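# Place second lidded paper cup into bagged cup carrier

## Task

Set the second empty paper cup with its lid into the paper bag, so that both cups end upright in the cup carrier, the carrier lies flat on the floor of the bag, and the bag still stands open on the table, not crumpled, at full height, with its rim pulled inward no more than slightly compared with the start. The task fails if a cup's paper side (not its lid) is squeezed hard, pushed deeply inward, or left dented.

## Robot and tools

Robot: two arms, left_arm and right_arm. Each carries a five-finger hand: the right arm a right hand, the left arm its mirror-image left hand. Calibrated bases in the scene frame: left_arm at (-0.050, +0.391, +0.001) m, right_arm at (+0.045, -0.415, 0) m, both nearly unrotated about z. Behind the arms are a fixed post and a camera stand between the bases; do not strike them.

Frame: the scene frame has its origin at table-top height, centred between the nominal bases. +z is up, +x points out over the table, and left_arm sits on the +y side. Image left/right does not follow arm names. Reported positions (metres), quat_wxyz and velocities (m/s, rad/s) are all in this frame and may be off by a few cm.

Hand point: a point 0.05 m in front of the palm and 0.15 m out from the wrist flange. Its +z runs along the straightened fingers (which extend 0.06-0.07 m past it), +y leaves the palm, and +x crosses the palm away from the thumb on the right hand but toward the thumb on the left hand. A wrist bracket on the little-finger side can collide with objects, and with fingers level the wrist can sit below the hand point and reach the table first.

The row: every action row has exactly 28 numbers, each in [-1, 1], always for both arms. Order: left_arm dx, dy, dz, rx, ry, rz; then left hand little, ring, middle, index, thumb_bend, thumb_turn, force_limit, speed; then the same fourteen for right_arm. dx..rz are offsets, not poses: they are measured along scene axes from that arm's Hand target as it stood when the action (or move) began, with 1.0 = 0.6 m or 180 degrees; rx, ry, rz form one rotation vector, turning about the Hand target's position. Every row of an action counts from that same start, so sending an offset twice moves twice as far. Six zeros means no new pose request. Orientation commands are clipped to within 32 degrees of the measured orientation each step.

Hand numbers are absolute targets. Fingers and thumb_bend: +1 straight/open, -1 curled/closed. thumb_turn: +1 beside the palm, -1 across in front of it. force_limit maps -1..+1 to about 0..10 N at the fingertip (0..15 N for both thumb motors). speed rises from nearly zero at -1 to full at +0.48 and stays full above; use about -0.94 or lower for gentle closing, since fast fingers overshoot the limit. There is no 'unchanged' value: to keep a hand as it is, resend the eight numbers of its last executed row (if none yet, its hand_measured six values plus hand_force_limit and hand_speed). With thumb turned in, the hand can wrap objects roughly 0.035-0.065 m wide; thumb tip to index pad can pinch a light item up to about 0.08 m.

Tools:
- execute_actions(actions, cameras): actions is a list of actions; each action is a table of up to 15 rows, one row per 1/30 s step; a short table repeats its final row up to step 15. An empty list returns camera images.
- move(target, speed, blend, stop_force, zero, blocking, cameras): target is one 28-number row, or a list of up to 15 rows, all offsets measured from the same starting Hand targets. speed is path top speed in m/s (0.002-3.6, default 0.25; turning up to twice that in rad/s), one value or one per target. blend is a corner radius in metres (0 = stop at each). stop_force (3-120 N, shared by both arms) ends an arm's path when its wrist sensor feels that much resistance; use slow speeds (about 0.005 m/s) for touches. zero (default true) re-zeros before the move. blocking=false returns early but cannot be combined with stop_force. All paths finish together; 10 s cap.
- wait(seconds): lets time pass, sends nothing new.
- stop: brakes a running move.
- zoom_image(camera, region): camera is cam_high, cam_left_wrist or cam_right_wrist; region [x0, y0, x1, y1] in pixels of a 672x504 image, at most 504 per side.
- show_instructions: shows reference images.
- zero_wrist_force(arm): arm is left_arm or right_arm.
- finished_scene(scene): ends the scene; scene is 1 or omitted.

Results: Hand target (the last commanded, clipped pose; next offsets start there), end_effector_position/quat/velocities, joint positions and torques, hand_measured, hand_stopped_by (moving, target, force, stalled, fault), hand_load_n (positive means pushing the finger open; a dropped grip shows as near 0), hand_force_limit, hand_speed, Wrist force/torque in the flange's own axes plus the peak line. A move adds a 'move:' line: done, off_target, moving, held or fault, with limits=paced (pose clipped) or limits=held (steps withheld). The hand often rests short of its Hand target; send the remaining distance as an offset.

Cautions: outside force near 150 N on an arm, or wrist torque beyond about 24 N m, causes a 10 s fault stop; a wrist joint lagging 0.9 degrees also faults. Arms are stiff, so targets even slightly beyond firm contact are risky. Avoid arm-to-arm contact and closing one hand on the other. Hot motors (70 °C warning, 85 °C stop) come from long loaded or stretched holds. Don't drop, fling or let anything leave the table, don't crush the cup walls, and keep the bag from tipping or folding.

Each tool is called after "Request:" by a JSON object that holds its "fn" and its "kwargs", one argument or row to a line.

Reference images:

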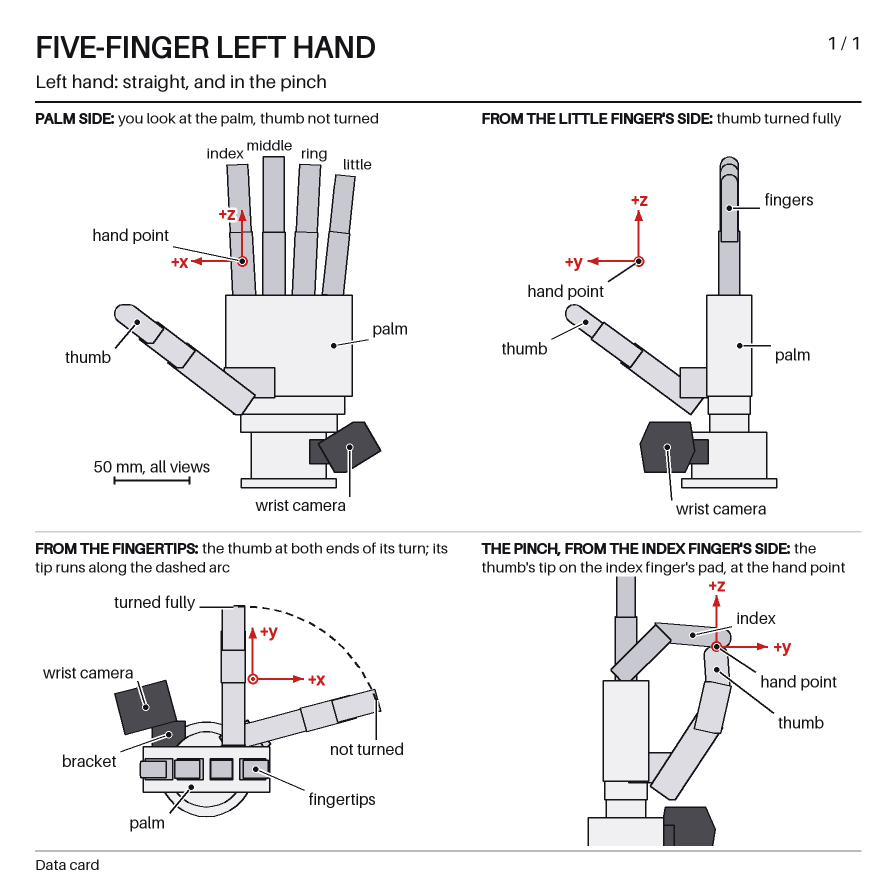

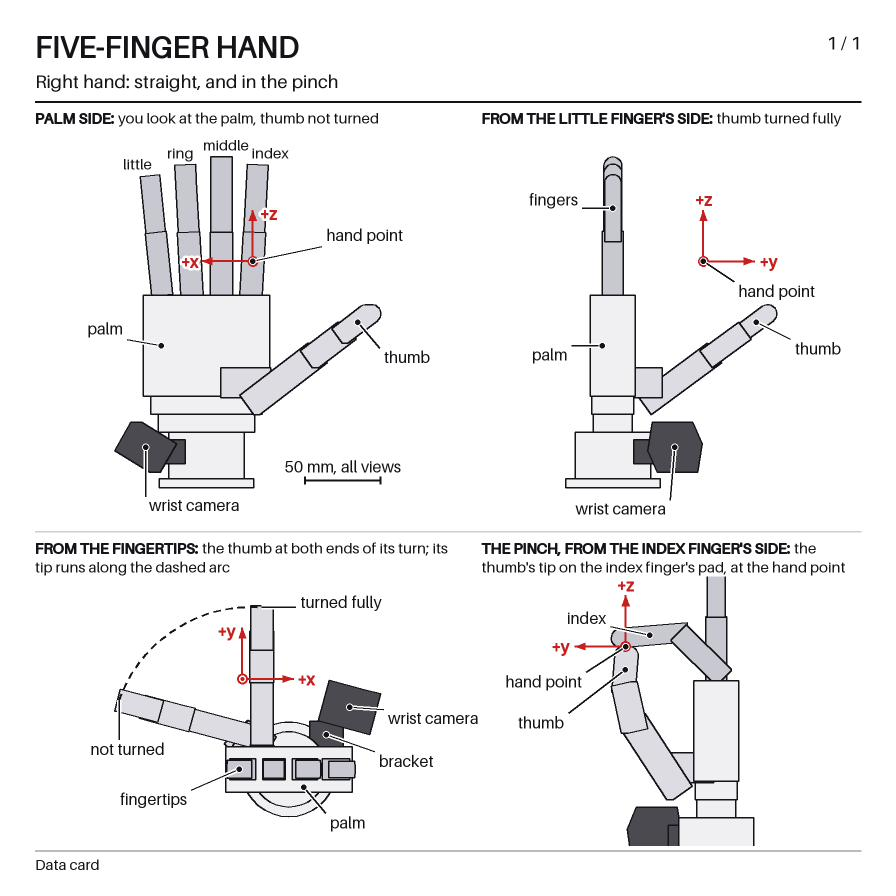

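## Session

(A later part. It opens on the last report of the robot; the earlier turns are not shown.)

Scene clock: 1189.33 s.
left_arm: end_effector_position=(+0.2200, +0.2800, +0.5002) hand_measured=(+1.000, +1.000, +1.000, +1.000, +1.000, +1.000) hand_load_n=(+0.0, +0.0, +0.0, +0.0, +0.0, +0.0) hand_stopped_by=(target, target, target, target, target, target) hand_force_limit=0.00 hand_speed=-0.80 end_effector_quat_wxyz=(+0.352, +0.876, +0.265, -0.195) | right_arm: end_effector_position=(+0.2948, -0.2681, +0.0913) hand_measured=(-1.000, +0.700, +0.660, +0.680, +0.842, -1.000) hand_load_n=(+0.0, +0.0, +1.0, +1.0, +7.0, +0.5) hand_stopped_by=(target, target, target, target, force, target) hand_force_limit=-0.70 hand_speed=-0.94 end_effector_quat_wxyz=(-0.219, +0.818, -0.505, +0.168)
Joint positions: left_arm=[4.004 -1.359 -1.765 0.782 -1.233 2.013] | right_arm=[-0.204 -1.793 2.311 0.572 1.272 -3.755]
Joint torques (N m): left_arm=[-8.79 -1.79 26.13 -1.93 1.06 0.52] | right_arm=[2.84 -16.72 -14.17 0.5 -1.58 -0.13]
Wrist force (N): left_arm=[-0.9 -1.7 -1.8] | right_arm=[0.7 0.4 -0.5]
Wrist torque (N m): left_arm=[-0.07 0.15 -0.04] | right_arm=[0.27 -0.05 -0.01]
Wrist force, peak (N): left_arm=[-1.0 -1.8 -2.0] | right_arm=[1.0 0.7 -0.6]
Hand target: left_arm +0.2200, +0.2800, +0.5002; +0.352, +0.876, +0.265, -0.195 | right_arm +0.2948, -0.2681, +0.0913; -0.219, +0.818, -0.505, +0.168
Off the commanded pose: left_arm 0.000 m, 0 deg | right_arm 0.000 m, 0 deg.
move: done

Request:
{"fn": "move", "kwargs": {
  "target": [
    [0,0,0,0,0,0,1,1,1,1,1,1,0,-0.8,0,0,0,0,0,0,-1,0.7,0.66,0.68,0.862,-1,-0.7,-0.94]
  ]
}}

Request:
{"fn": "move", "kwargs": {
  "target": [
    [0,0,0,0,0,0,1,1,1,1,1,1,0,-0.8,0,0,0.05,0,0,0,-1,0.7,0.66,0.68,0.862,-1,-0.7,-0.94]
  ],
  "speed": 0.04,
  "cameras": ["cam_left_wrist","cam_right_wrist"]
}}

Request:
{"fn": "zoom_image", "kwargs": {
  "camera": "cam_left_wrist",
  "region": [190, 70, 350, 200]
}}

Scene clock: 1200.13 s.
left_arm: end_effector_position=(+0.2200, +0.2800, +0.5002) hand_measured=(+1.000, +1.000, +1.000, +1.000, +1.000, +1.000) hand_load_n=(+0.0, +0.0, +0.0, +0.0, +0.0, +0.0) hand_stopped_by=(target, target, target, target, target, target) hand_force_limit=0.00 hand_speed=-0.80 end_effector_quat_wxyz=(+0.352, +0.876, +0.265, -0.195) | right_arm: end_effector_position=(+0.2948, -0.2681, +0.0913) hand_measured=(-1.000, +0.700, +0.660, +0.680, +0.864, -1.000) hand_load_n=(+0.0, +0.0, +0.5, +0.5, +4.0, +0.5) hand_stopped_by=(target, target, target, target, force, target) hand_force_limit=-0.70 hand_speed=-0.94 end_effector_quat_wxyz=(-0.219, +0.818, -0.505, +0.168)
Joint positions: left_arm=[4.004 -1.359 -1.765 0.782 -1.233 2.013] | right_arm=[-0.204 -1.793 2.311 0.572 1.272 -3.755]
Joint torques (N m): left_arm=[-6.21 -1.47 24.46 -2.17 0.92 0.8] | right_arm=[3.15 -14.19 -11.48 0.56 -1.67 -0.01]
Wrist force (N): left_arm=[-0.9 -1.6 -1.6] | right_arm=[0.6 0.3 -0.3]
Wrist torque (N m): left_arm=[-0.07 0.16 -0.05] | right_arm=[0.26 -0.04 -0.01]
Wrist force, peak (N): left_arm=[-1.0 -1.9 -1.7] | right_arm=[1.0 0.5 -0.7]
Hand target: left_arm +0.2200, +0.2800, +0.5002; +0.352, +0.876, +0.265, -0.195 | right_arm +0.2948, -0.2681, +0.0913; -0.219, +0.818, -0.505, +0.168
Off the commanded pose: left_arm 0.000 m, 0 deg | right_arm 0.000 m, 0 deg.
move: done

Scene clock: 1201.20 s.
left_arm: end_effector_position=(+0.2200, +0.2800, +0.5002) hand_measured=(+1.000, +1.000, +1.000, +1.000, +1.000, +1.000) hand_load_n=(+0.0, +0.0, +0.0, +0.0, +0.0, +0.5) hand_stopped_by=(target, target, target, target, target, target) hand_force_limit=0.00 hand_speed=-0.80 end_effector_quat_wxyz=(+0.352, +0.876, +0.265, -0.195) | right_arm: end_effector_position=(+0.2949, -0.2681, +0.1214) hand_measured=(-1.000, +0.700, +0.660, +0.680, +0.864, -1.000) hand_load_n=(+0.5, +0.0, +0.5, +0.5, +3.5, +0.5) hand_stopped_by=(target, target, target, target, force, target) hand_force_limit=-0.70 hand_speed=-0.94 end_effector_quat_wxyz=(-0.220, +0.818, -0.505, +0.168)
Joint positions: left_arm=[4.004 -1.359 -1.765 0.782 -1.233 2.013] | right_arm=[-0.204 -1.835 2.255 0.67 1.273 -3.754]
Joint torques (N m): left_arm=[-6.87 -2.19 25.91 -1.93 1.01 0.67] | right_arm=[-7.03 7.4 -5.35 0.05 0.94 -0.55]
Wrist force (N): left_arm=[-0.9 -1.5 -1.9] | right_arm=[0.9 0.5 -0.5]
Wrist torque (N m): left_arm=[-0.04 0.15 -0.05] | right_arm=[0.29 -0.06 -0.03]
Wrist force, peak (N): left_arm=[-1.1 -1.8 -1.8] | right_arm=[0.8 0.8 0.3]
Hand target: left_arm +0.2200, +0.2800, +0.5002; +0.352, +0.876, +0.265, -0.195 | right_arm +0.2948, -0.2681, +0.1213; -0.219, +0.818, -0.505, +0.168
Off the commanded pose: left_arm 0.000 m, 0 deg | right_arm 0.000 m, 0 deg.
move: done

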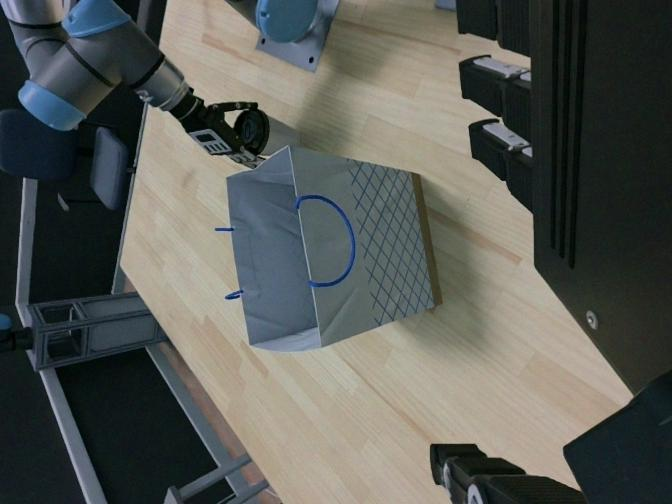

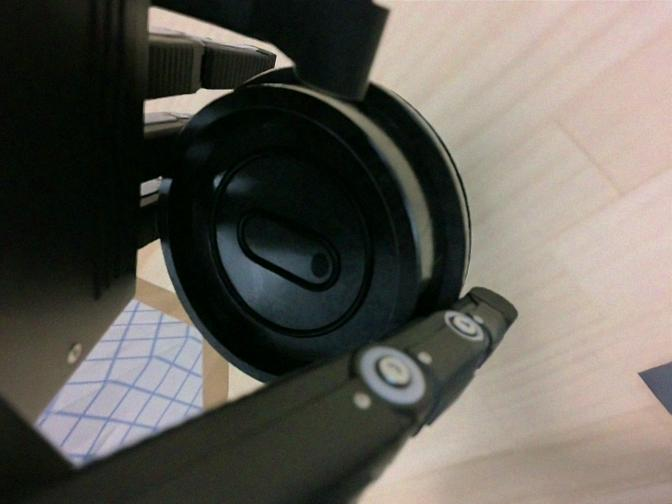

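Scaled by 3.150 from the camera's image (finer frame: 960x720).

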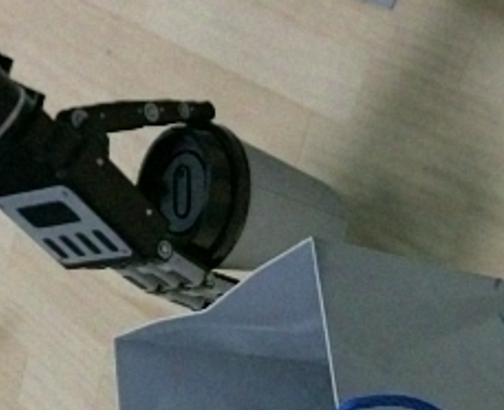

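Request:
{"fn": "move", "kwargs": {
  "target": [
    [0,0,0,0,0,0,1,1,1,1,1,1,0,-0.8,0,0,0.5478,0,0,0,-1,0.7,0.66,0.68,0.862,-1,-0.7,-0.94]
  ],
  "speed": 0.12,
  "cameras": ["all"]
}}

Request:
{"fn": "zoom_image", "kwargs": {
  "camera": "cam_high",
  "region": [160, 180, 340, 360]
}}

Scene clock: 1225.50 s.
left_arm: end_effector_position=(+0.2200, +0.2800, +0.5002) hand_measured=(+1.000, +1.000, +1.000, +1.000, +1.000, +1.000) hand_load_n=(+0.0, +0.0, +0.0, +0.0, +0.0, +0.0) hand_stopped_by=(target, target, target, target, target, target) hand_force_limit=0.00 hand_speed=-0.80 end_effector_quat_wxyz=(+0.352, +0.876, +0.265, -0.195) | right_arm: end_effector_position=(+0.2949, -0.2681, +0.4498) hand_measured=(-1.000, +0.700, +0.660, +0.680, +0.864, -1.000) hand_load_n=(+0.5, +0.0, +0.5, +0.5, +4.0, +0.5) hand_stopped_by=(target, target, target, target, force, target) hand_force_limit=-0.70 hand_speed=-0.94 end_effector_quat_wxyz=(-0.219, +0.818, -0.505, +0.168)
Joint positions: left_arm=[4.004 -1.359 -1.765 0.782 -1.233 2.013] | right_arm=[-0.205 -1.826 1.384 1.532 1.272 -3.755]
Joint torques (N m): left_arm=[-7.09 -1.7 25.86 -1.96 0.99 0.93] | right_arm=[7.69 -19.99 -26.39 2.67 2.04 0.38]
Wrist force (N): left_arm=[-0.9 -1.7 -1.8] | right_arm=[0.7 0.4 -0.2]
Wrist torque (N m): left_arm=[-0.07 0.15 -0.04] | right_arm=[0.27 -0.06 0.07]
Wrist force, peak (N): left_arm=[-1.0 -2.1 -1.7] | right_arm=[0.9 -0.4 -1.4]
Hand target: left_arm +0.2200, +0.2800, +0.5002; +0.352, +0.876, +0.265, -0.195 | right_arm +0.2948, -0.2681, +0.4500; -0.219, +0.818, -0.505, +0.168
Off the commanded pose: left_arm 0.000 m, 0 deg | right_arm 0.000 m, 0 deg.
move: done

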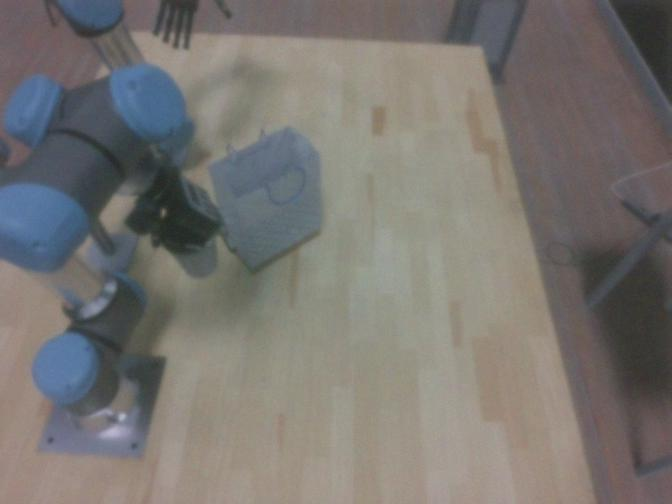

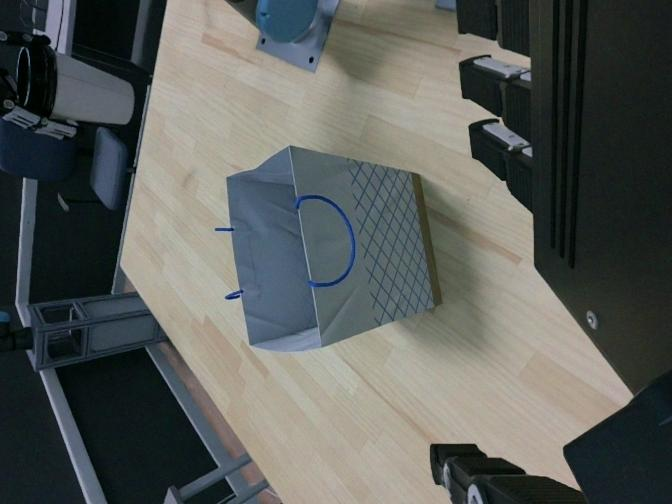

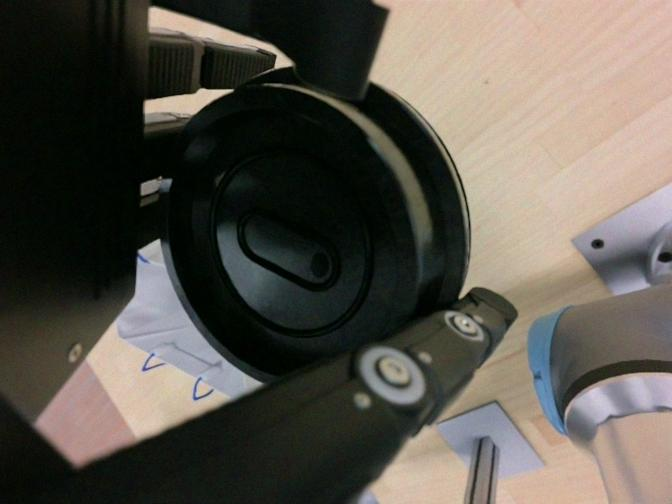

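Scaled by 2.800 from the camera's image (finer frame: 960x720).

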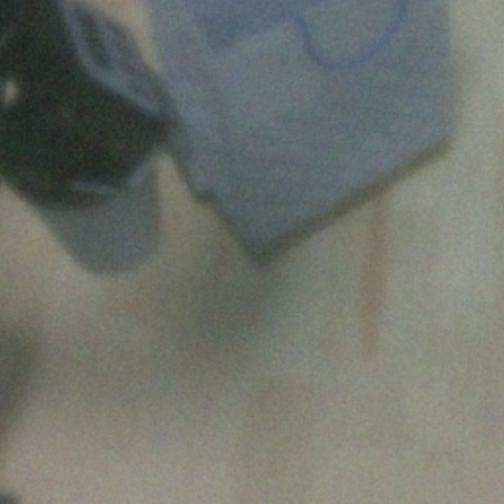

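Request:
{"fn": "move", "kwargs": {
  "target": [
    [0,0,0,0,0,0,1,1,1,1,1,1,0,-0.8,0.04,0.3,0,0,0,0,-1,0.7,0.66,0.68,0.862,-1,-0.7,-0.94],
    [0,0,0,0,0,0,1,1,1,1,1,1,0,-0.8,0.102,0.5218,0,0,0,0,-1,0.7,0.66,0.68,0.862,-1,-0.7,-0.94]
  ],
  "speed": 0.1,
  "blend": 0.05,
  "cameras": ["all"]
}}

Scene clock: 1263.57 s.
left_arm: end_effector_position=(+0.2200, +0.2800, +0.5002) hand_measured=(+1.000, +1.000, +1.000, +1.000, +1.000, +1.000) hand_load_n=(+0.0, +0.0, +0.0, +0.0, +0.0, +0.0) hand_stopped_by=(target, target, target, target, target, target) hand_force_limit=0.00 hand_speed=-0.80 end_effector_quat_wxyz=(+0.352, +0.876, +0.265, -0.195) | right_arm: end_effector_position=(+0.3560, +0.0449, +0.4499) hand_measured=(-1.000, +0.700, +0.660, +0.680, +0.864, -1.000) hand_load_n=(+0.0, +0.0, +0.5, +0.5, +3.5, +0.5) hand_stopped_by=(target, target, target, target, force, target) hand_force_limit=-0.70 hand_speed=-0.94 end_effector_quat_wxyz=(-0.219, +0.818, -0.505, +0.168)
Joint positions: left_arm=[4.004 -1.359 -1.765 0.782 -1.233 2.013] | right_arm=[0.763 -1.034 0.445 1.633 1.769 -2.915]
Joint torques (N m): left_arm=[-7.06 -1.13 25.51 -2.07 1.03 1.04] | right_arm=[-4.32 -37.06 -26.08 1.53 -2.02 -0.87]
Wrist force (N): left_arm=[-0.8 -1.7 -1.9] | right_arm=[0.5 0.1 -0.3]
Wrist torque (N m): left_arm=[-0.07 0.13 -0.04] | right_arm=[0.23 -0.02 0.04]
Wrist force, peak (N): left_arm=[-1.1 -1.8 -1.9] | right_arm=[1.7 0.9 -0.4]
Hand target: left_arm +0.2200, +0.2800, +0.5002; +0.352, +0.876, +0.265, -0.195 | right_arm +0.3560, +0.0450, +0.4500; -0.219, +0.818, -0.505, +0.168
Off the commanded pose: left_arm 0.000 m, 0 deg | right_arm 0.000 m, 0 deg.
move: done

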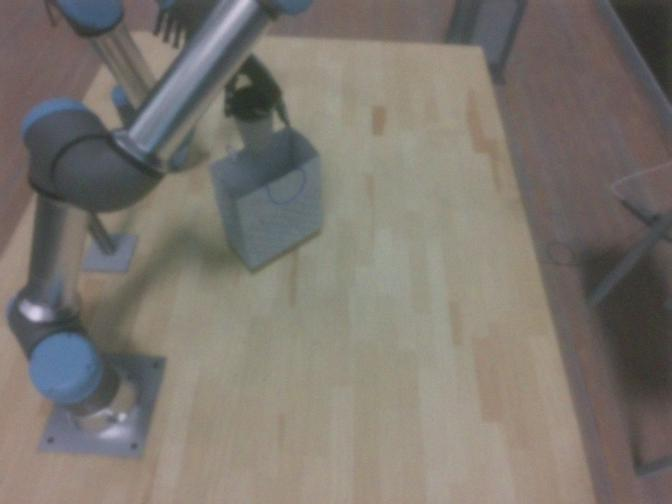

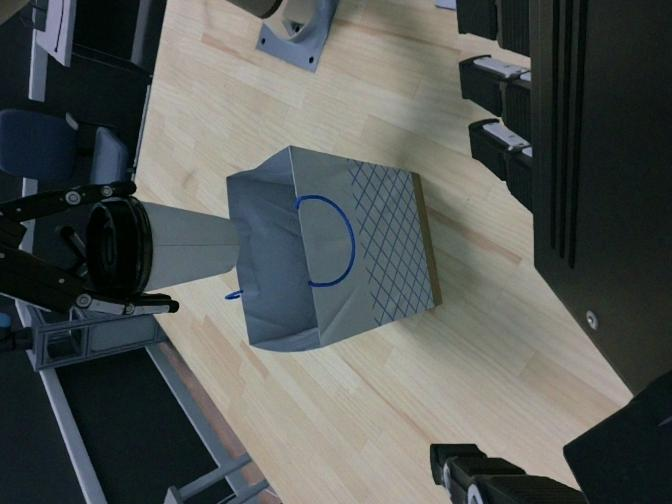

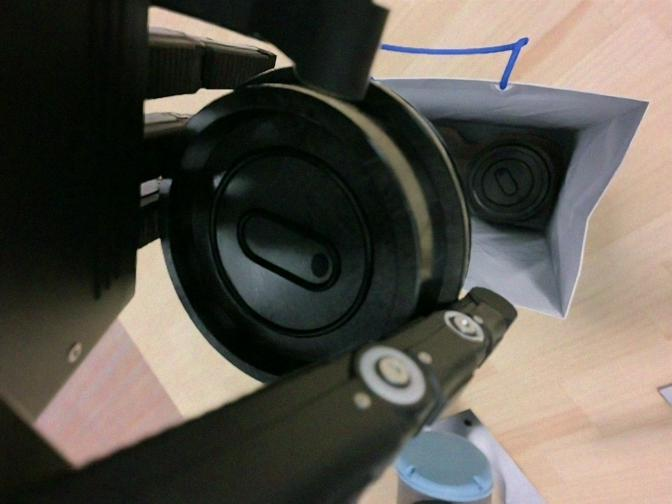

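Request:
{"fn": "move", "kwargs": {
  "target": [0,0,0,0,0,0,1,1,1,1,1,1,0,-0.8,0.075,0.0683,-0.15,0,0,0,-1,0.7,0.66,0.68,0.862,-1,-0.7,-0.94],
  "speed": 0.07,
  "cameras": ["all"]
}}

Scene clock: 1288.23 s.
left_arm: end_effector_position=(+0.2200, +0.2800, +0.5002) hand_measured=(+1.000, +1.000, +1.000, +1.000, +1.000, +1.000) hand_load_n=(+0.0, -0.5, +0.0, +0.0, +0.0, +0.0) hand_stopped_by=(target, target, target, target, target, target) hand_force_limit=0.00 hand_speed=-0.80 end_effector_quat_wxyz=(+0.352, +0.876, +0.265, -0.195) | right_arm: end_effector_position=(+0.4010, +0.0859, +0.3598) hand_measured=(-1.000, +0.700, +0.660, +0.680, +0.864, -1.000) hand_load_n=(+0.5, +0.0, +1.0, +0.5, +4.0, +0.0) hand_stopped_by=(target, target, target, target, force, target) hand_force_limit=-0.70 hand_speed=-0.94 end_effector_quat_wxyz=(-0.219, +0.818, -0.505, +0.168)
Joint positions: left_arm=[4.004 -1.359 -1.765 0.782 -1.233 2.013] | right_arm=[0.762 -0.975 0.607 1.412 1.769 -2.915]
Joint torques (N m): left_arm=[-6.5 -1.55 25.16 -1.94 0.92 1.4] | right_arm=[-7.58 -59.42 -27.88 2.67 -1.86 -1.6]
Wrist force (N): left_arm=[-0.8 -1.6 -1.8] | right_arm=[1.0 0.5 -0.1]
Wrist torque (N m): left_arm=[-0.05 0.14 -0.04] | right_arm=[0.27 -0.11 0.09]
Wrist force, peak (N): left_arm=[-1.0 -1.7 -2.1] | right_arm=[0.9 0.4 -1.0]
Hand target: left_arm +0.2200, +0.2800, +0.5002; +0.352, +0.876, +0.265, -0.195 | right_arm +0.4010, +0.0859, +0.3600; -0.219, +0.818, -0.505, +0.168
Off the commanded pose: left_arm 0.000 m, 0 deg | right_arm 0.000 m, 0 deg.
move: done

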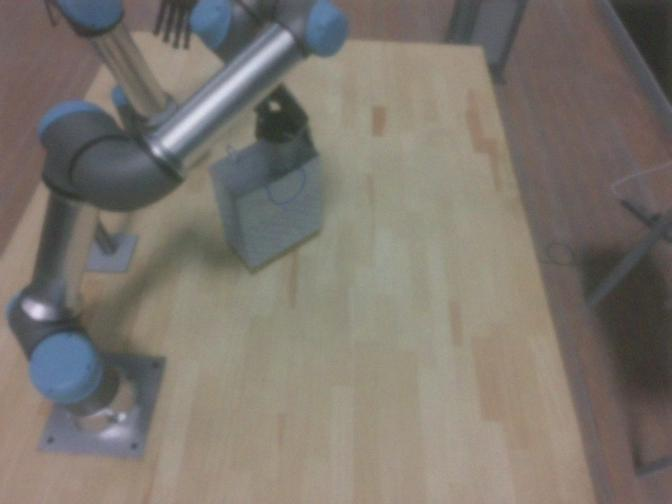

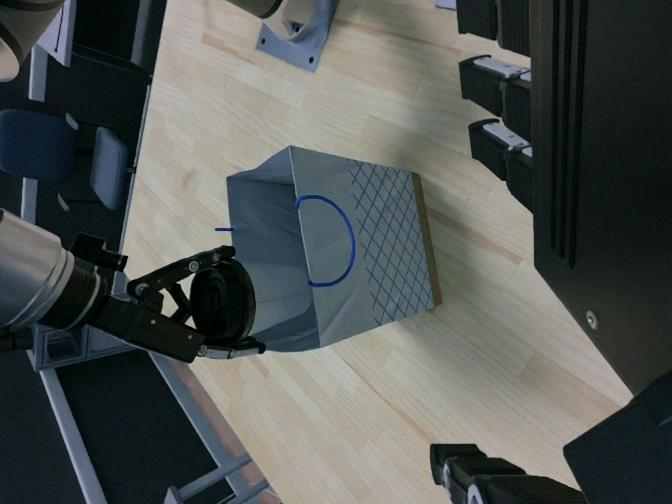

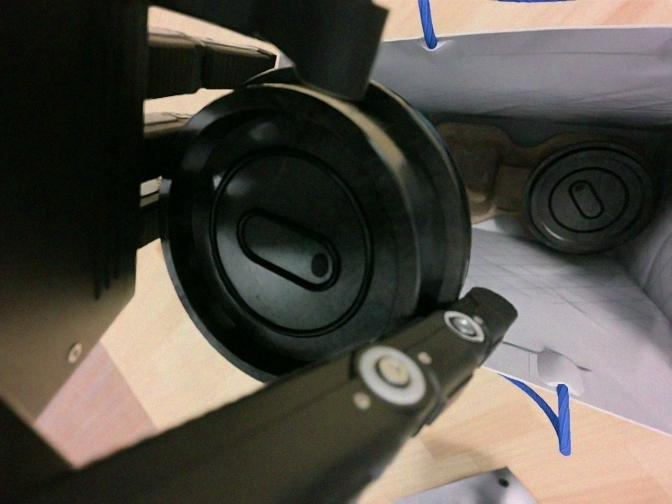

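Request:
{"fn": "zoom_image", "kwargs": {
  "camera": "cam_left_wrist",
  "region": [60, 120, 460, 400]
}}

Request:
{"fn": "zoom_image", "kwargs": {
  "camera": "cam_right_wrist",
  "region": [380, 0, 672, 460]
}}

Scaled by 1.260 from the camera's image (finer frame: 960x720).

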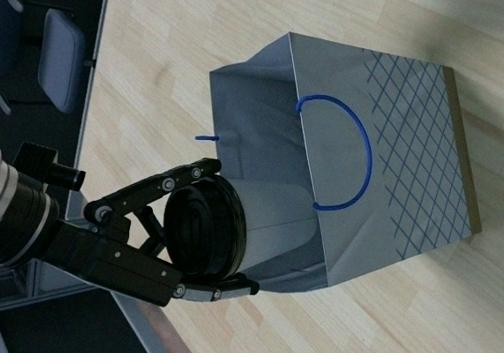

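Scaled by 1.096 from the camera's image (finer frame: 960x720).

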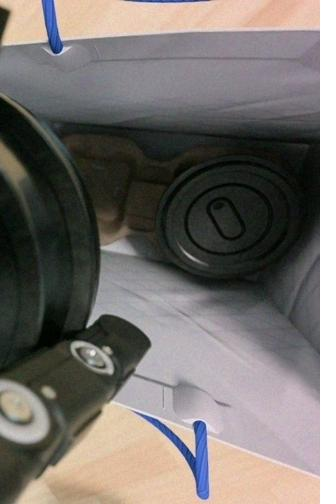

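Request:
{"fn": "move", "kwargs": {
  "target": [0,0,0,0,0,0,1,1,1,1,1,1,0,-0.8,-0.0017,0.0022,-0.2333,0,0,0,-1,0.7,0.66,0.68,0.862,-1,-0.7,-0.94],
  "speed": 0.06,
  "cameras": ["cam_left_wrist","cam_right_wrist"]
}}

Scene clock: 1345.07 s.
left_arm: end_effector_position=(+0.2200, +0.2800, +0.5002) hand_measured=(+1.000, +1.000, +1.000, +1.000, +1.000, +1.000) hand_load_n=(+0.0, +0.0, +0.0, +0.0, +0.0, +0.0) hand_stopped_by=(target, target, target, target, target, target) hand_force_limit=0.00 hand_speed=-0.80 end_effector_quat_wxyz=(+0.352, +0.876, +0.265, -0.195) | right_arm: end_effector_position=(+0.3999, +0.0872, +0.2200) hand_measured=(-1.000, +0.700, +0.660, +0.680, +0.864, -1.000) hand_load_n=(+0.5, +0.0, +0.5, +0.5, +3.5, +0.5) hand_stopped_by=(target, target, target, target, force, target) hand_force_limit=-0.70 hand_speed=-0.94 end_effector_quat_wxyz=(-0.219, +0.818, -0.505, +0.168)
Joint positions: left_arm=[4.004 -1.359 -1.765 0.782 -1.233 2.013] | right_arm=[0.765 -1.046 1.084 1.007 1.771 -2.912]
Joint torques (N m): left_arm=[-6.64 -1.28 25.5 -2.05 1.03 1.11] | right_arm=[5.39 -33.6 -29.05 2.29 1.89 0.71]
Wrist force (N): left_arm=[-1.0 -1.7 -1.7] | right_arm=[0.6 0.5 -0.3]
Wrist torque (N m): left_arm=[-0.08 0.17 -0.05] | right_arm=[0.28 -0.03 -0.04]
Wrist force, peak (N): left_arm=[-0.9 -2.0 -1.9] | right_arm=[0.9 0.6 -0.4]
Hand target: left_arm +0.2200, +0.2800, +0.5002; +0.352, +0.876, +0.265, -0.195 | right_arm +0.4000, +0.0873, +0.2200; -0.219, +0.818, -0.505, +0.168
Off the commanded pose: left_arm 0.000 m, 0 deg | right_arm 0.000 m, 0 deg.
move: done

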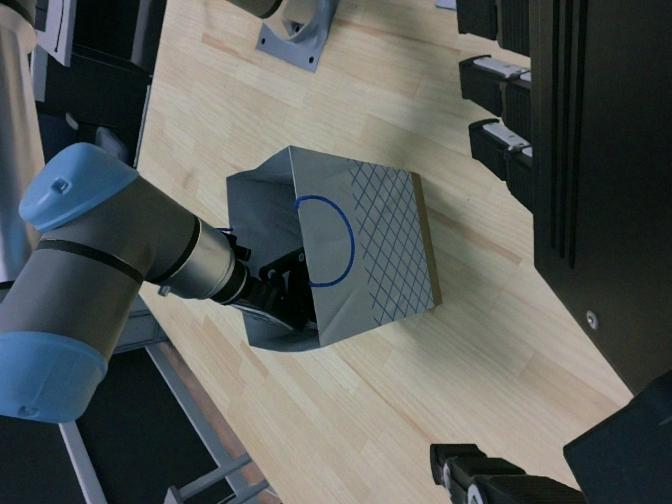

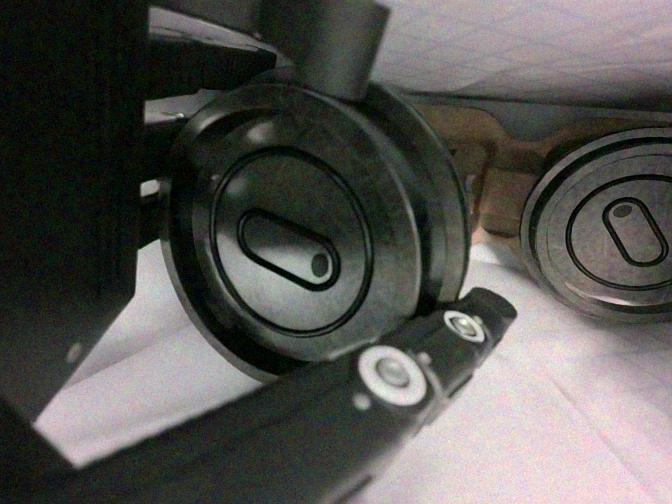

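Request:
{"fn": "zoom_image", "kwargs": {
  "camera": "cam_left_wrist",
  "region": [180, 140, 460, 370]
}}

Request:
{"fn": "zoom_image", "kwargs": {
  "camera": "cam_right_wrist",
  "region": [372, 0, 672, 400]
}}

Scaled by 1.800 from the camera's image (finer frame: 960x720).

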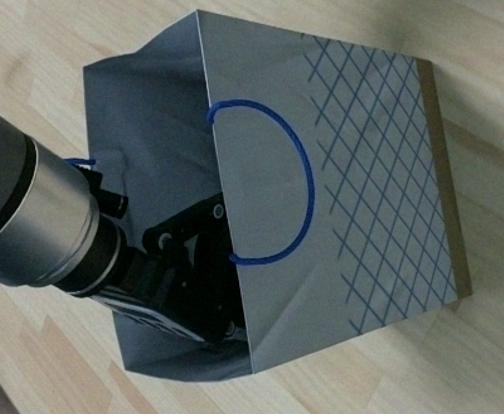

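Scaled by 1.260 from the camera's image (finer frame: 960x720).

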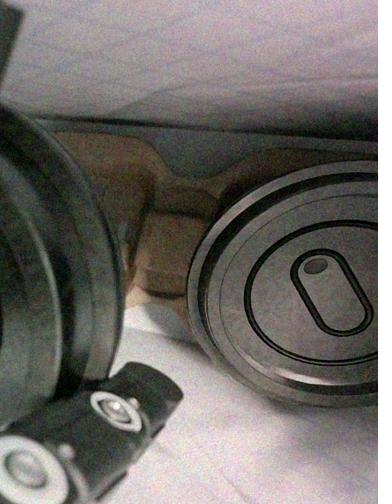

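Request:
{"fn": "move", "kwargs": {
  "target": [0,0,0,0,0,0,1,1,1,1,1,1,0,-0.8,0.0018,-0.0013,-0.1,0,0,0,-1,0.7,0.66,0.68,0.862,-1,-0.7,-0.94],
  "speed": 0.04,
  "cameras": ["cam_left_wrist","cam_right_wrist"]
}}

Scene clock: 1393.70 s.
left_arm: end_effector_position=(+0.2200, +0.2800, +0.5002) hand_measured=(+1.000, +1.000, +1.000, +1.000, +1.000, +1.000) hand_load_n=(+0.0, +0.0, +0.0, +0.0, +0.0, +0.0) hand_stopped_by=(target, target, target, target, target, target) hand_force_limit=0.00 hand_speed=-0.80 end_effector_quat_wxyz=(+0.352, +0.876, +0.265, -0.195) | right_arm: end_effector_position=(+0.4010, +0.0864, +0.1598) hand_measured=(-1.000, +0.700, +0.660, +0.680, +0.864, -1.000) hand_load_n=(+0.0, +0.0, +0.5, +0.5, +4.0, +0.5) hand_stopped_by=(target, target, target, target, force, target) hand_force_limit=-0.70 hand_speed=-0.94 end_effector_quat_wxyz=(-0.219, +0.818, -0.505, +0.168)
Joint positions: left_arm=[4.004 -1.359 -1.765 0.782 -1.233 2.013] | right_arm=[0.763 -1.029 1.212 0.862 1.769 -2.915]
Joint torques (N m): left_arm=[-6.22 -1.42 25.59 -1.92 1.01 1.05] | right_arm=[-7.66 -54.67 -30.23 2.22 -1.99 -1.47]
Wrist force (N): left_arm=[-0.9 -1.6 -1.9] | right_arm=[0.7 0.7 -0.1]
Wrist torque (N m): left_arm=[-0.06 0.15 -0.05] | right_arm=[0.28 -0.06 0.08]
Wrist force, peak (N): left_arm=[-1.0 -1.7 -2.1] | right_arm=[0.7 0.9 -0.3]
Hand target: left_arm +0.2200, +0.2800, +0.5002; +0.352, +0.876, +0.265, -0.195 | right_arm +0.4011, +0.0865, +0.1600; -0.219, +0.818, -0.505, +0.168
Off the commanded pose: left_arm 0.000 m, 0 deg | right_arm 0.000 m, 0 deg.
move: done

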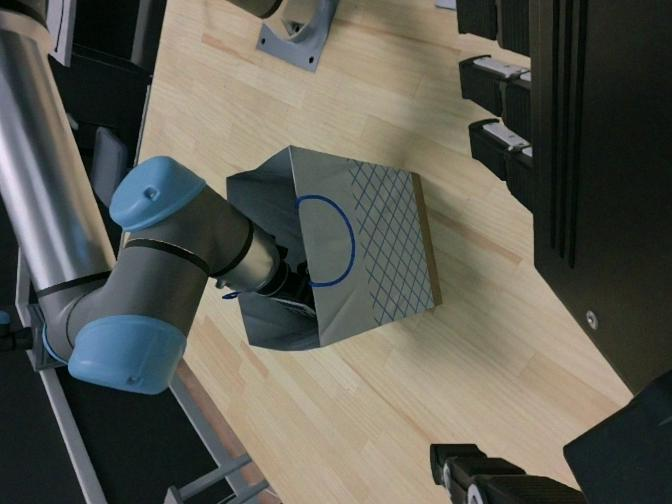

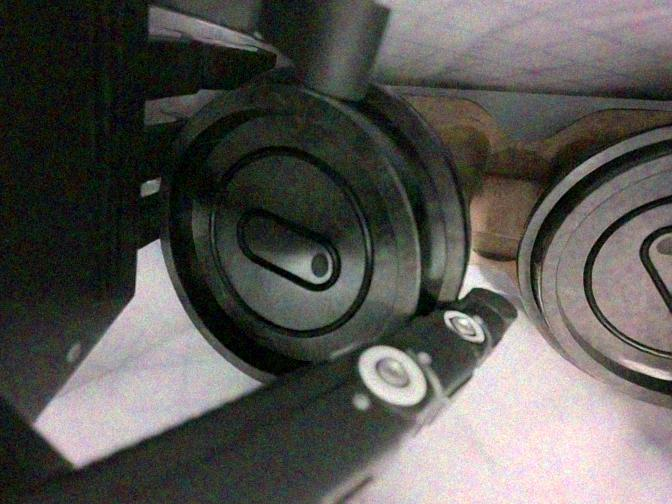

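Request:
{"fn": "zoom_image", "kwargs": {
  "camera": "cam_left_wrist",
  "region": [180, 140, 460, 370]
}}

Request:
{"fn": "zoom_image", "kwargs": {
  "camera": "cam_right_wrist",
  "region": [372, 0, 672, 400]
}}

Scaled by 1.800 from the camera's image (finer frame: 960x720).

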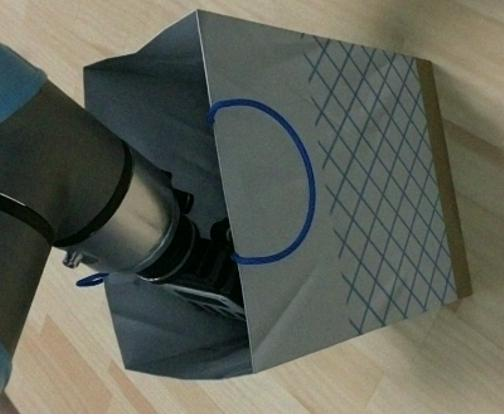

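Scaled by 1.260 from the camera's image (finer frame: 960x720).

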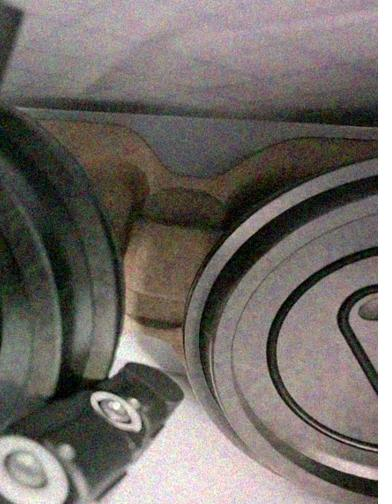

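Request:
{"fn": "move", "kwargs": {
  "target": [0,0,0,0,0,0,1,1,1,1,1,1,0,-0.8,0.0007,0.0018,-0.113,0,0,0,-1,0.7,0.66,0.68,0.862,-1,-0.7,-0.94],
  "speed": 0.015,
  "stop_force": 3.5,
  "cameras": ["cam_left_wrist","cam_right_wrist"]
}}

Scene clock: 1430.63 s.
left_arm: end_effector_position=(+0.2200, +0.2800, +0.5002) hand_measured=(+1.000, +1.000, +1.000, +1.000, +1.000, +1.000) hand_load_n=(+0.0, +0.0, -0.5, +0.0, +0.0, +0.0) hand_stopped_by=(target, target, target, target, target, target) hand_force_limit=0.00 hand_speed=-0.80 end_effector_quat_wxyz=(+0.352, +0.876, +0.265, -0.195) | right_arm: end_effector_position=(+0.4014, +0.0874, +0.1007) hand_measured=(-1.000, +0.700, +0.660, +0.680, +0.864, -1.000) hand_load_n=(+0.0, +0.0, +1.0, +0.5, +4.0, +0.0) hand_stopped_by=(target, target, target, target, force, target) hand_force_limit=-0.70 hand_speed=-0.94 end_effector_quat_wxyz=(-0.219, +0.818, -0.505, +0.168)
Joint positions: left_arm=[4.004 -1.359 -1.765 0.782 -1.233 2.013] | right_arm=[0.764 -0.991 1.306 0.729 1.77 -2.914]
Joint torques (N m): left_arm=[-8 -2.69 25.21 -1.96 0.93 0.93] | right_arm=[7.15 -57.62 -27.26 0.21 1.61 0.63]
Wrist force (N): left_arm=[-1.0 -1.8 -1.6] | right_arm=[1.0 -1.3 -2.0]
Wrist torque (N m): left_arm=[-0.10 0.17 -0.05] | right_arm=[0.23 -0.03 -0.01]
Wrist force, peak (N): left_arm=[-1.0 -1.9 -1.9] | right_arm=[1.3 -4.5 -4.3]
Hand target: left_arm +0.2200, +0.2800, +0.5002; +0.352, +0.876, +0.265, -0.195 | right_arm +0.4014, +0.0874, +0.1007; -0.219, +0.818, -0.505, +0.168 (not the last commanded pose)
Off the commanded pose: left_arm 0.000 m, 0 deg | right_arm 0.008 m, 0 deg.
move: contact (right_arm)

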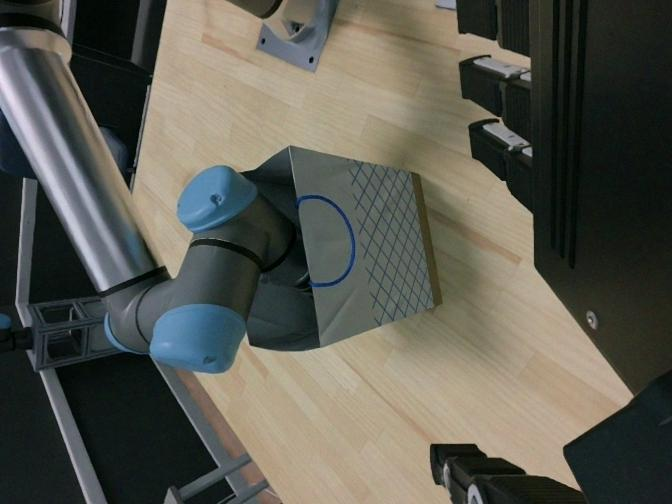

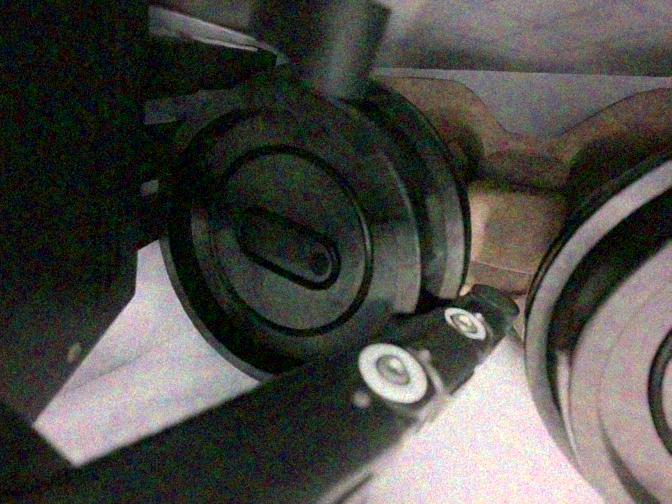

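Request:
{"fn": "move", "kwargs": {
  "target": [0,0,0,0,0,0,1,1,1,1,1,1,0,-0.8,0,0,-0.006,0,0,0,-1,0.7,0.66,0.68,0.862,-1,-0.7,-0.94],
  "speed": 0.004,
  "stop_force": 3,
  "cameras": ["cam_left_wrist","cam_right_wrist"]
}}

Scene clock: 1450.37 s.
left_arm: end_effector_position=(+0.2200, +0.2800, +0.5002) hand_measured=(+1.000, +1.000, +1.000, +1.000, +1.000, +1.000) hand_load_n=(+0.0, +0.0, +0.0, +0.0, +0.0, +0.0) hand_stopped_by=(target, target, target, target, target, target) hand_force_limit=0.00 hand_speed=-0.80 end_effector_quat_wxyz=(+0.352, +0.876, +0.265, -0.195) | right_arm: end_effector_position=(+0.4015, +0.0875, +0.1002) hand_measured=(-1.000, +0.700, +0.660, +0.680, +0.864, -1.000) hand_load_n=(+0.0, +0.0, +1.0, +0.5, +4.0, +0.0) hand_stopped_by=(target, target, target, target, force, target) hand_force_limit=-0.70 hand_speed=-0.94 end_effector_quat_wxyz=(-0.220, +0.818, -0.505, +0.168)
Joint positions: left_arm=[4.004 -1.359 -1.765 0.782 -1.233 2.013] | right_arm=[0.764 -0.99 1.307 0.727 1.77 -2.914]
Joint torques (N m): left_arm=[-7.65 -2.09 26.08 -1.99 0.89 1.14] | right_arm=[4.98 -56.1 -25.63 2.38 -1.26 -0.15]
Wrist force (N): left_arm=[-1.1 -1.9 -1.8] | right_arm=[1.2 -3.3 -3.9]
Wrist torque (N m): left_arm=[-0.10 0.18 -0.05] | right_arm=[0.13 0.01 -0.02]
Wrist force, peak (N): left_arm=[-0.9 -2.0 -1.9] | right_arm=[1.2 -5.2 -5.2]
Hand target: left_arm +0.2200, +0.2800, +0.5002; +0.352, +0.876, +0.265, -0.195 | right_arm +0.4015, +0.0875, +0.1002; -0.220, +0.818, -0.505, +0.168 (not the last commanded pose)
Off the commanded pose: left_arm 0.000 m, 0 deg | right_arm 0.003 m, 0 deg.
move: contact (right_arm)

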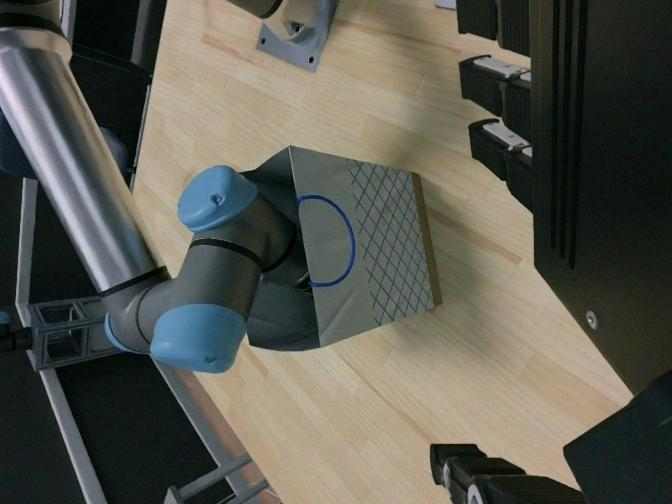

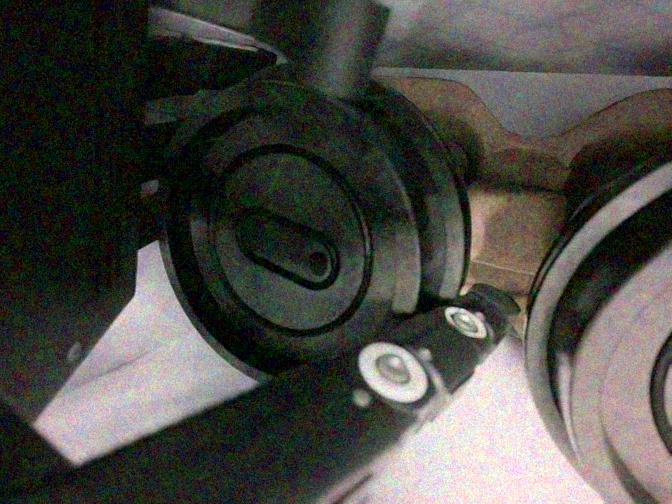

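Request:
{"fn": "move", "kwargs": {
  "target": [
    [0,0,0,0,0,0,1,1,1,1,1,1,0,-0.8,0,0,0.0008,0,0,0,-1,0.7,0.66,0.68,0.862,-1,-0.7,-0.94],
    [0,0,0,0,0,0,1,1,1,1,1,1,0,-0.8,0,0,0.0008,0,0,0,-1,0.76,0.76,0.76,1,-1,-0.7,-0.92]
  ],
  "speed": 0.01,
  "cameras": ["cam_left_wrist","cam_right_wrist"]
}}

Scene clock: 1485.90 s.
left_arm: end_effector_position=(+0.2200, +0.2800, +0.5002) hand_measured=(+1.000, +1.000, +1.000, +1.000, +1.000, +1.000) hand_load_n=(+0.0, +0.0, +0.0, +0.0, +0.0, +0.0) hand_stopped_by=(target, target, target, target, target, target) hand_force_limit=0.00 hand_speed=-0.80 end_effector_quat_wxyz=(+0.352, +0.876, +0.265, -0.195) | right_arm: end_effector_position=(+0.4015, +0.0875, +0.1007) hand_measured=(-1.000, +0.760, +0.760, +0.760, +1.000, -1.000) hand_load_n=(+0.0, -0.5, +0.0, -0.5, +0.0, +0.0) hand_stopped_by=(target, target, target, target, target, target) hand_force_limit=-0.70 hand_speed=-0.92 end_effector_quat_wxyz=(-0.220, +0.818, -0.505, +0.168)
Joint positions: left_arm=[4.004 -1.359 -1.765 0.782 -1.233 2.013] | right_arm=[0.764 -0.991 1.306 0.728 1.77 -2.914]
Joint torques (N m): left_arm=[-7.74 -1.69 25.32 -2.1 0.76 1.03] | right_arm=[5.64 -42.04 -6.07 0.09 -0.95 -0.21]
Wrist force (N): left_arm=[-0.8 -1.6 -1.6] | right_arm=[0.5 0.5 -0.4]
Wrist torque (N m): left_arm=[-0.06 0.14 -0.04] | right_arm=[0.27 -0.02 0.00]
Wrist force, peak (N): left_arm=[-0.9 -2.0 -2.0] | right_arm=[1.4 -3.5 -4.4]
Hand target: left_arm +0.2200, +0.2800, +0.5002; +0.352, +0.876, +0.265, -0.195 | right_arm +0.4015, +0.0875, +0.1007; -0.220, +0.818, -0.505, +0.168
Off the commanded pose: left_arm 0.000 m, 0 deg | right_arm 0.000 m, 0 deg.
move: done

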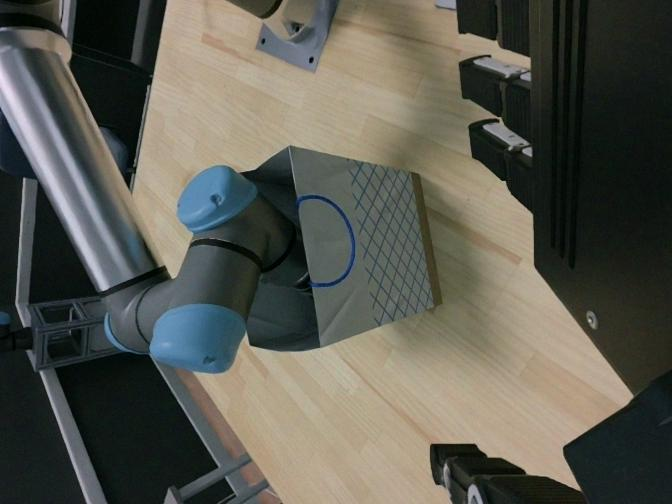

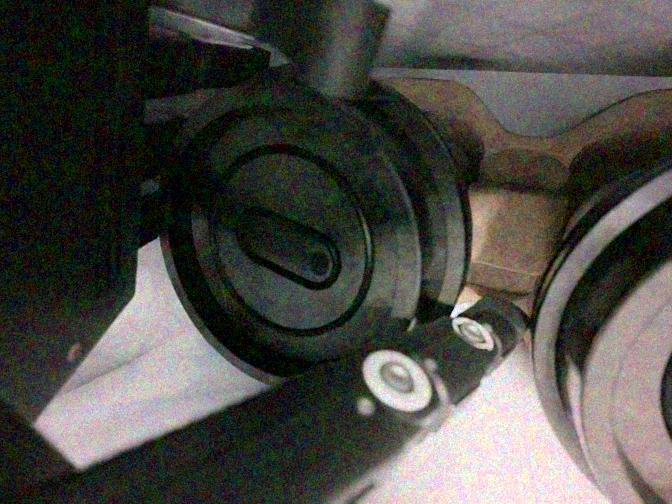

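Request:
{"fn": "move", "kwargs": {
  "target": [0,0,0,0,0,0,1,1,1,1,1,1,0,-0.8,0,0,0.0417,0,0,0,-1,0.76,0.76,0.76,1,-1,-0.7,-0.92],
  "speed": 0.02,
  "cameras": ["cam_left_wrist","cam_right_wrist"]
}}

Scene clock: 1493.93 s.
left_arm: end_effector_position=(+0.2200, +0.2800, +0.5002) hand_measured=(+1.000, +1.000, +1.000, +1.000, +1.000, +1.000) hand_load_n=(+0.0, +0.0, +0.0, +0.0, +0.0, +0.0) hand_stopped_by=(target, target, target, target, target, target) hand_force_limit=0.00 hand_speed=-0.80 end_effector_quat_wxyz=(+0.352, +0.876, +0.265, -0.195) | right_arm: end_effector_position=(+0.4016, +0.0876, +0.1259) hand_measured=(-1.000, +0.760, +0.760, +0.760, +1.000, -1.000) hand_load_n=(+0.0, +0.0, +0.0, -0.5, +0.0, +0.0) hand_stopped_by=(target, target, target, target, target, target) hand_force_limit=-0.70 hand_speed=-0.92 end_effector_quat_wxyz=(-0.220, +0.818, -0.505, +0.168) end_effector_velocity=(+0.001, +0.000, -0.001) end_effector_angular_velocity=(+0.003, -0.002, -0.001)
Joint positions: left_arm=[4.004 -1.359 -1.765 0.782 -1.233 2.013] | right_arm=[0.764 -1.008 1.268 0.784 1.77 -2.914]
Joint velocities: left_arm=[within noise] | right_arm=[-0.001 0 0.001 -0.005 0 0.001]
Joint torques (N m): left_arm=[-7.28 -1.32 25.63 -1.84 1.06 1.25] | right_arm=[4.56 -44.17 -7.19 -0.14 -0.92 -0.06]
Wrist force (N): left_arm=[-0.8 -1.8 -1.8] | right_arm=[0.7 0.9 -0.3]
Wrist torque (N m): left_arm=[-0.09 0.13 -0.03] | right_arm=[0.32 -0.05 0.03]
Wrist force, peak (N): left_arm=[-1.0 -1.8 -2.1] | right_arm=[0.8 0.9 -0.4]
Hand target: left_arm +0.2200, +0.2800, +0.5002; +0.352, +0.876, +0.265, -0.195 | right_arm +0.4015, +0.0875, +0.1257; -0.220, +0.818, -0.505, +0.168
Off the commanded pose: left_arm 0.000 m, 0 deg | right_arm 0.000 m, 0 deg.
move: done

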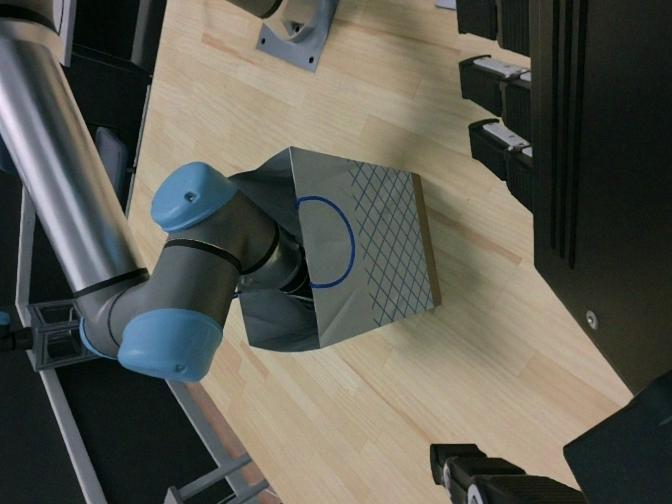

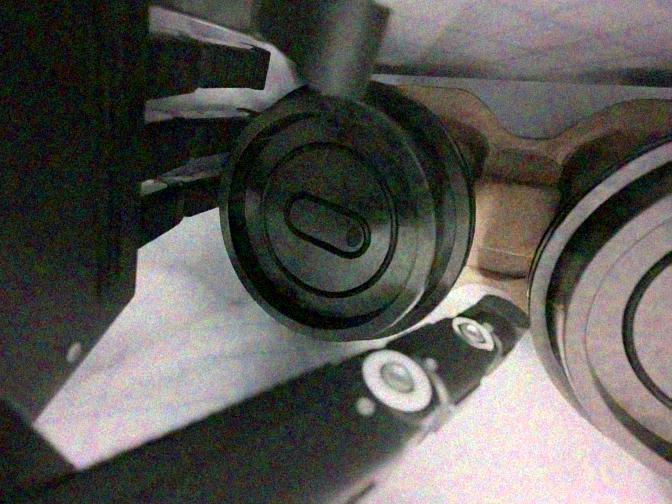

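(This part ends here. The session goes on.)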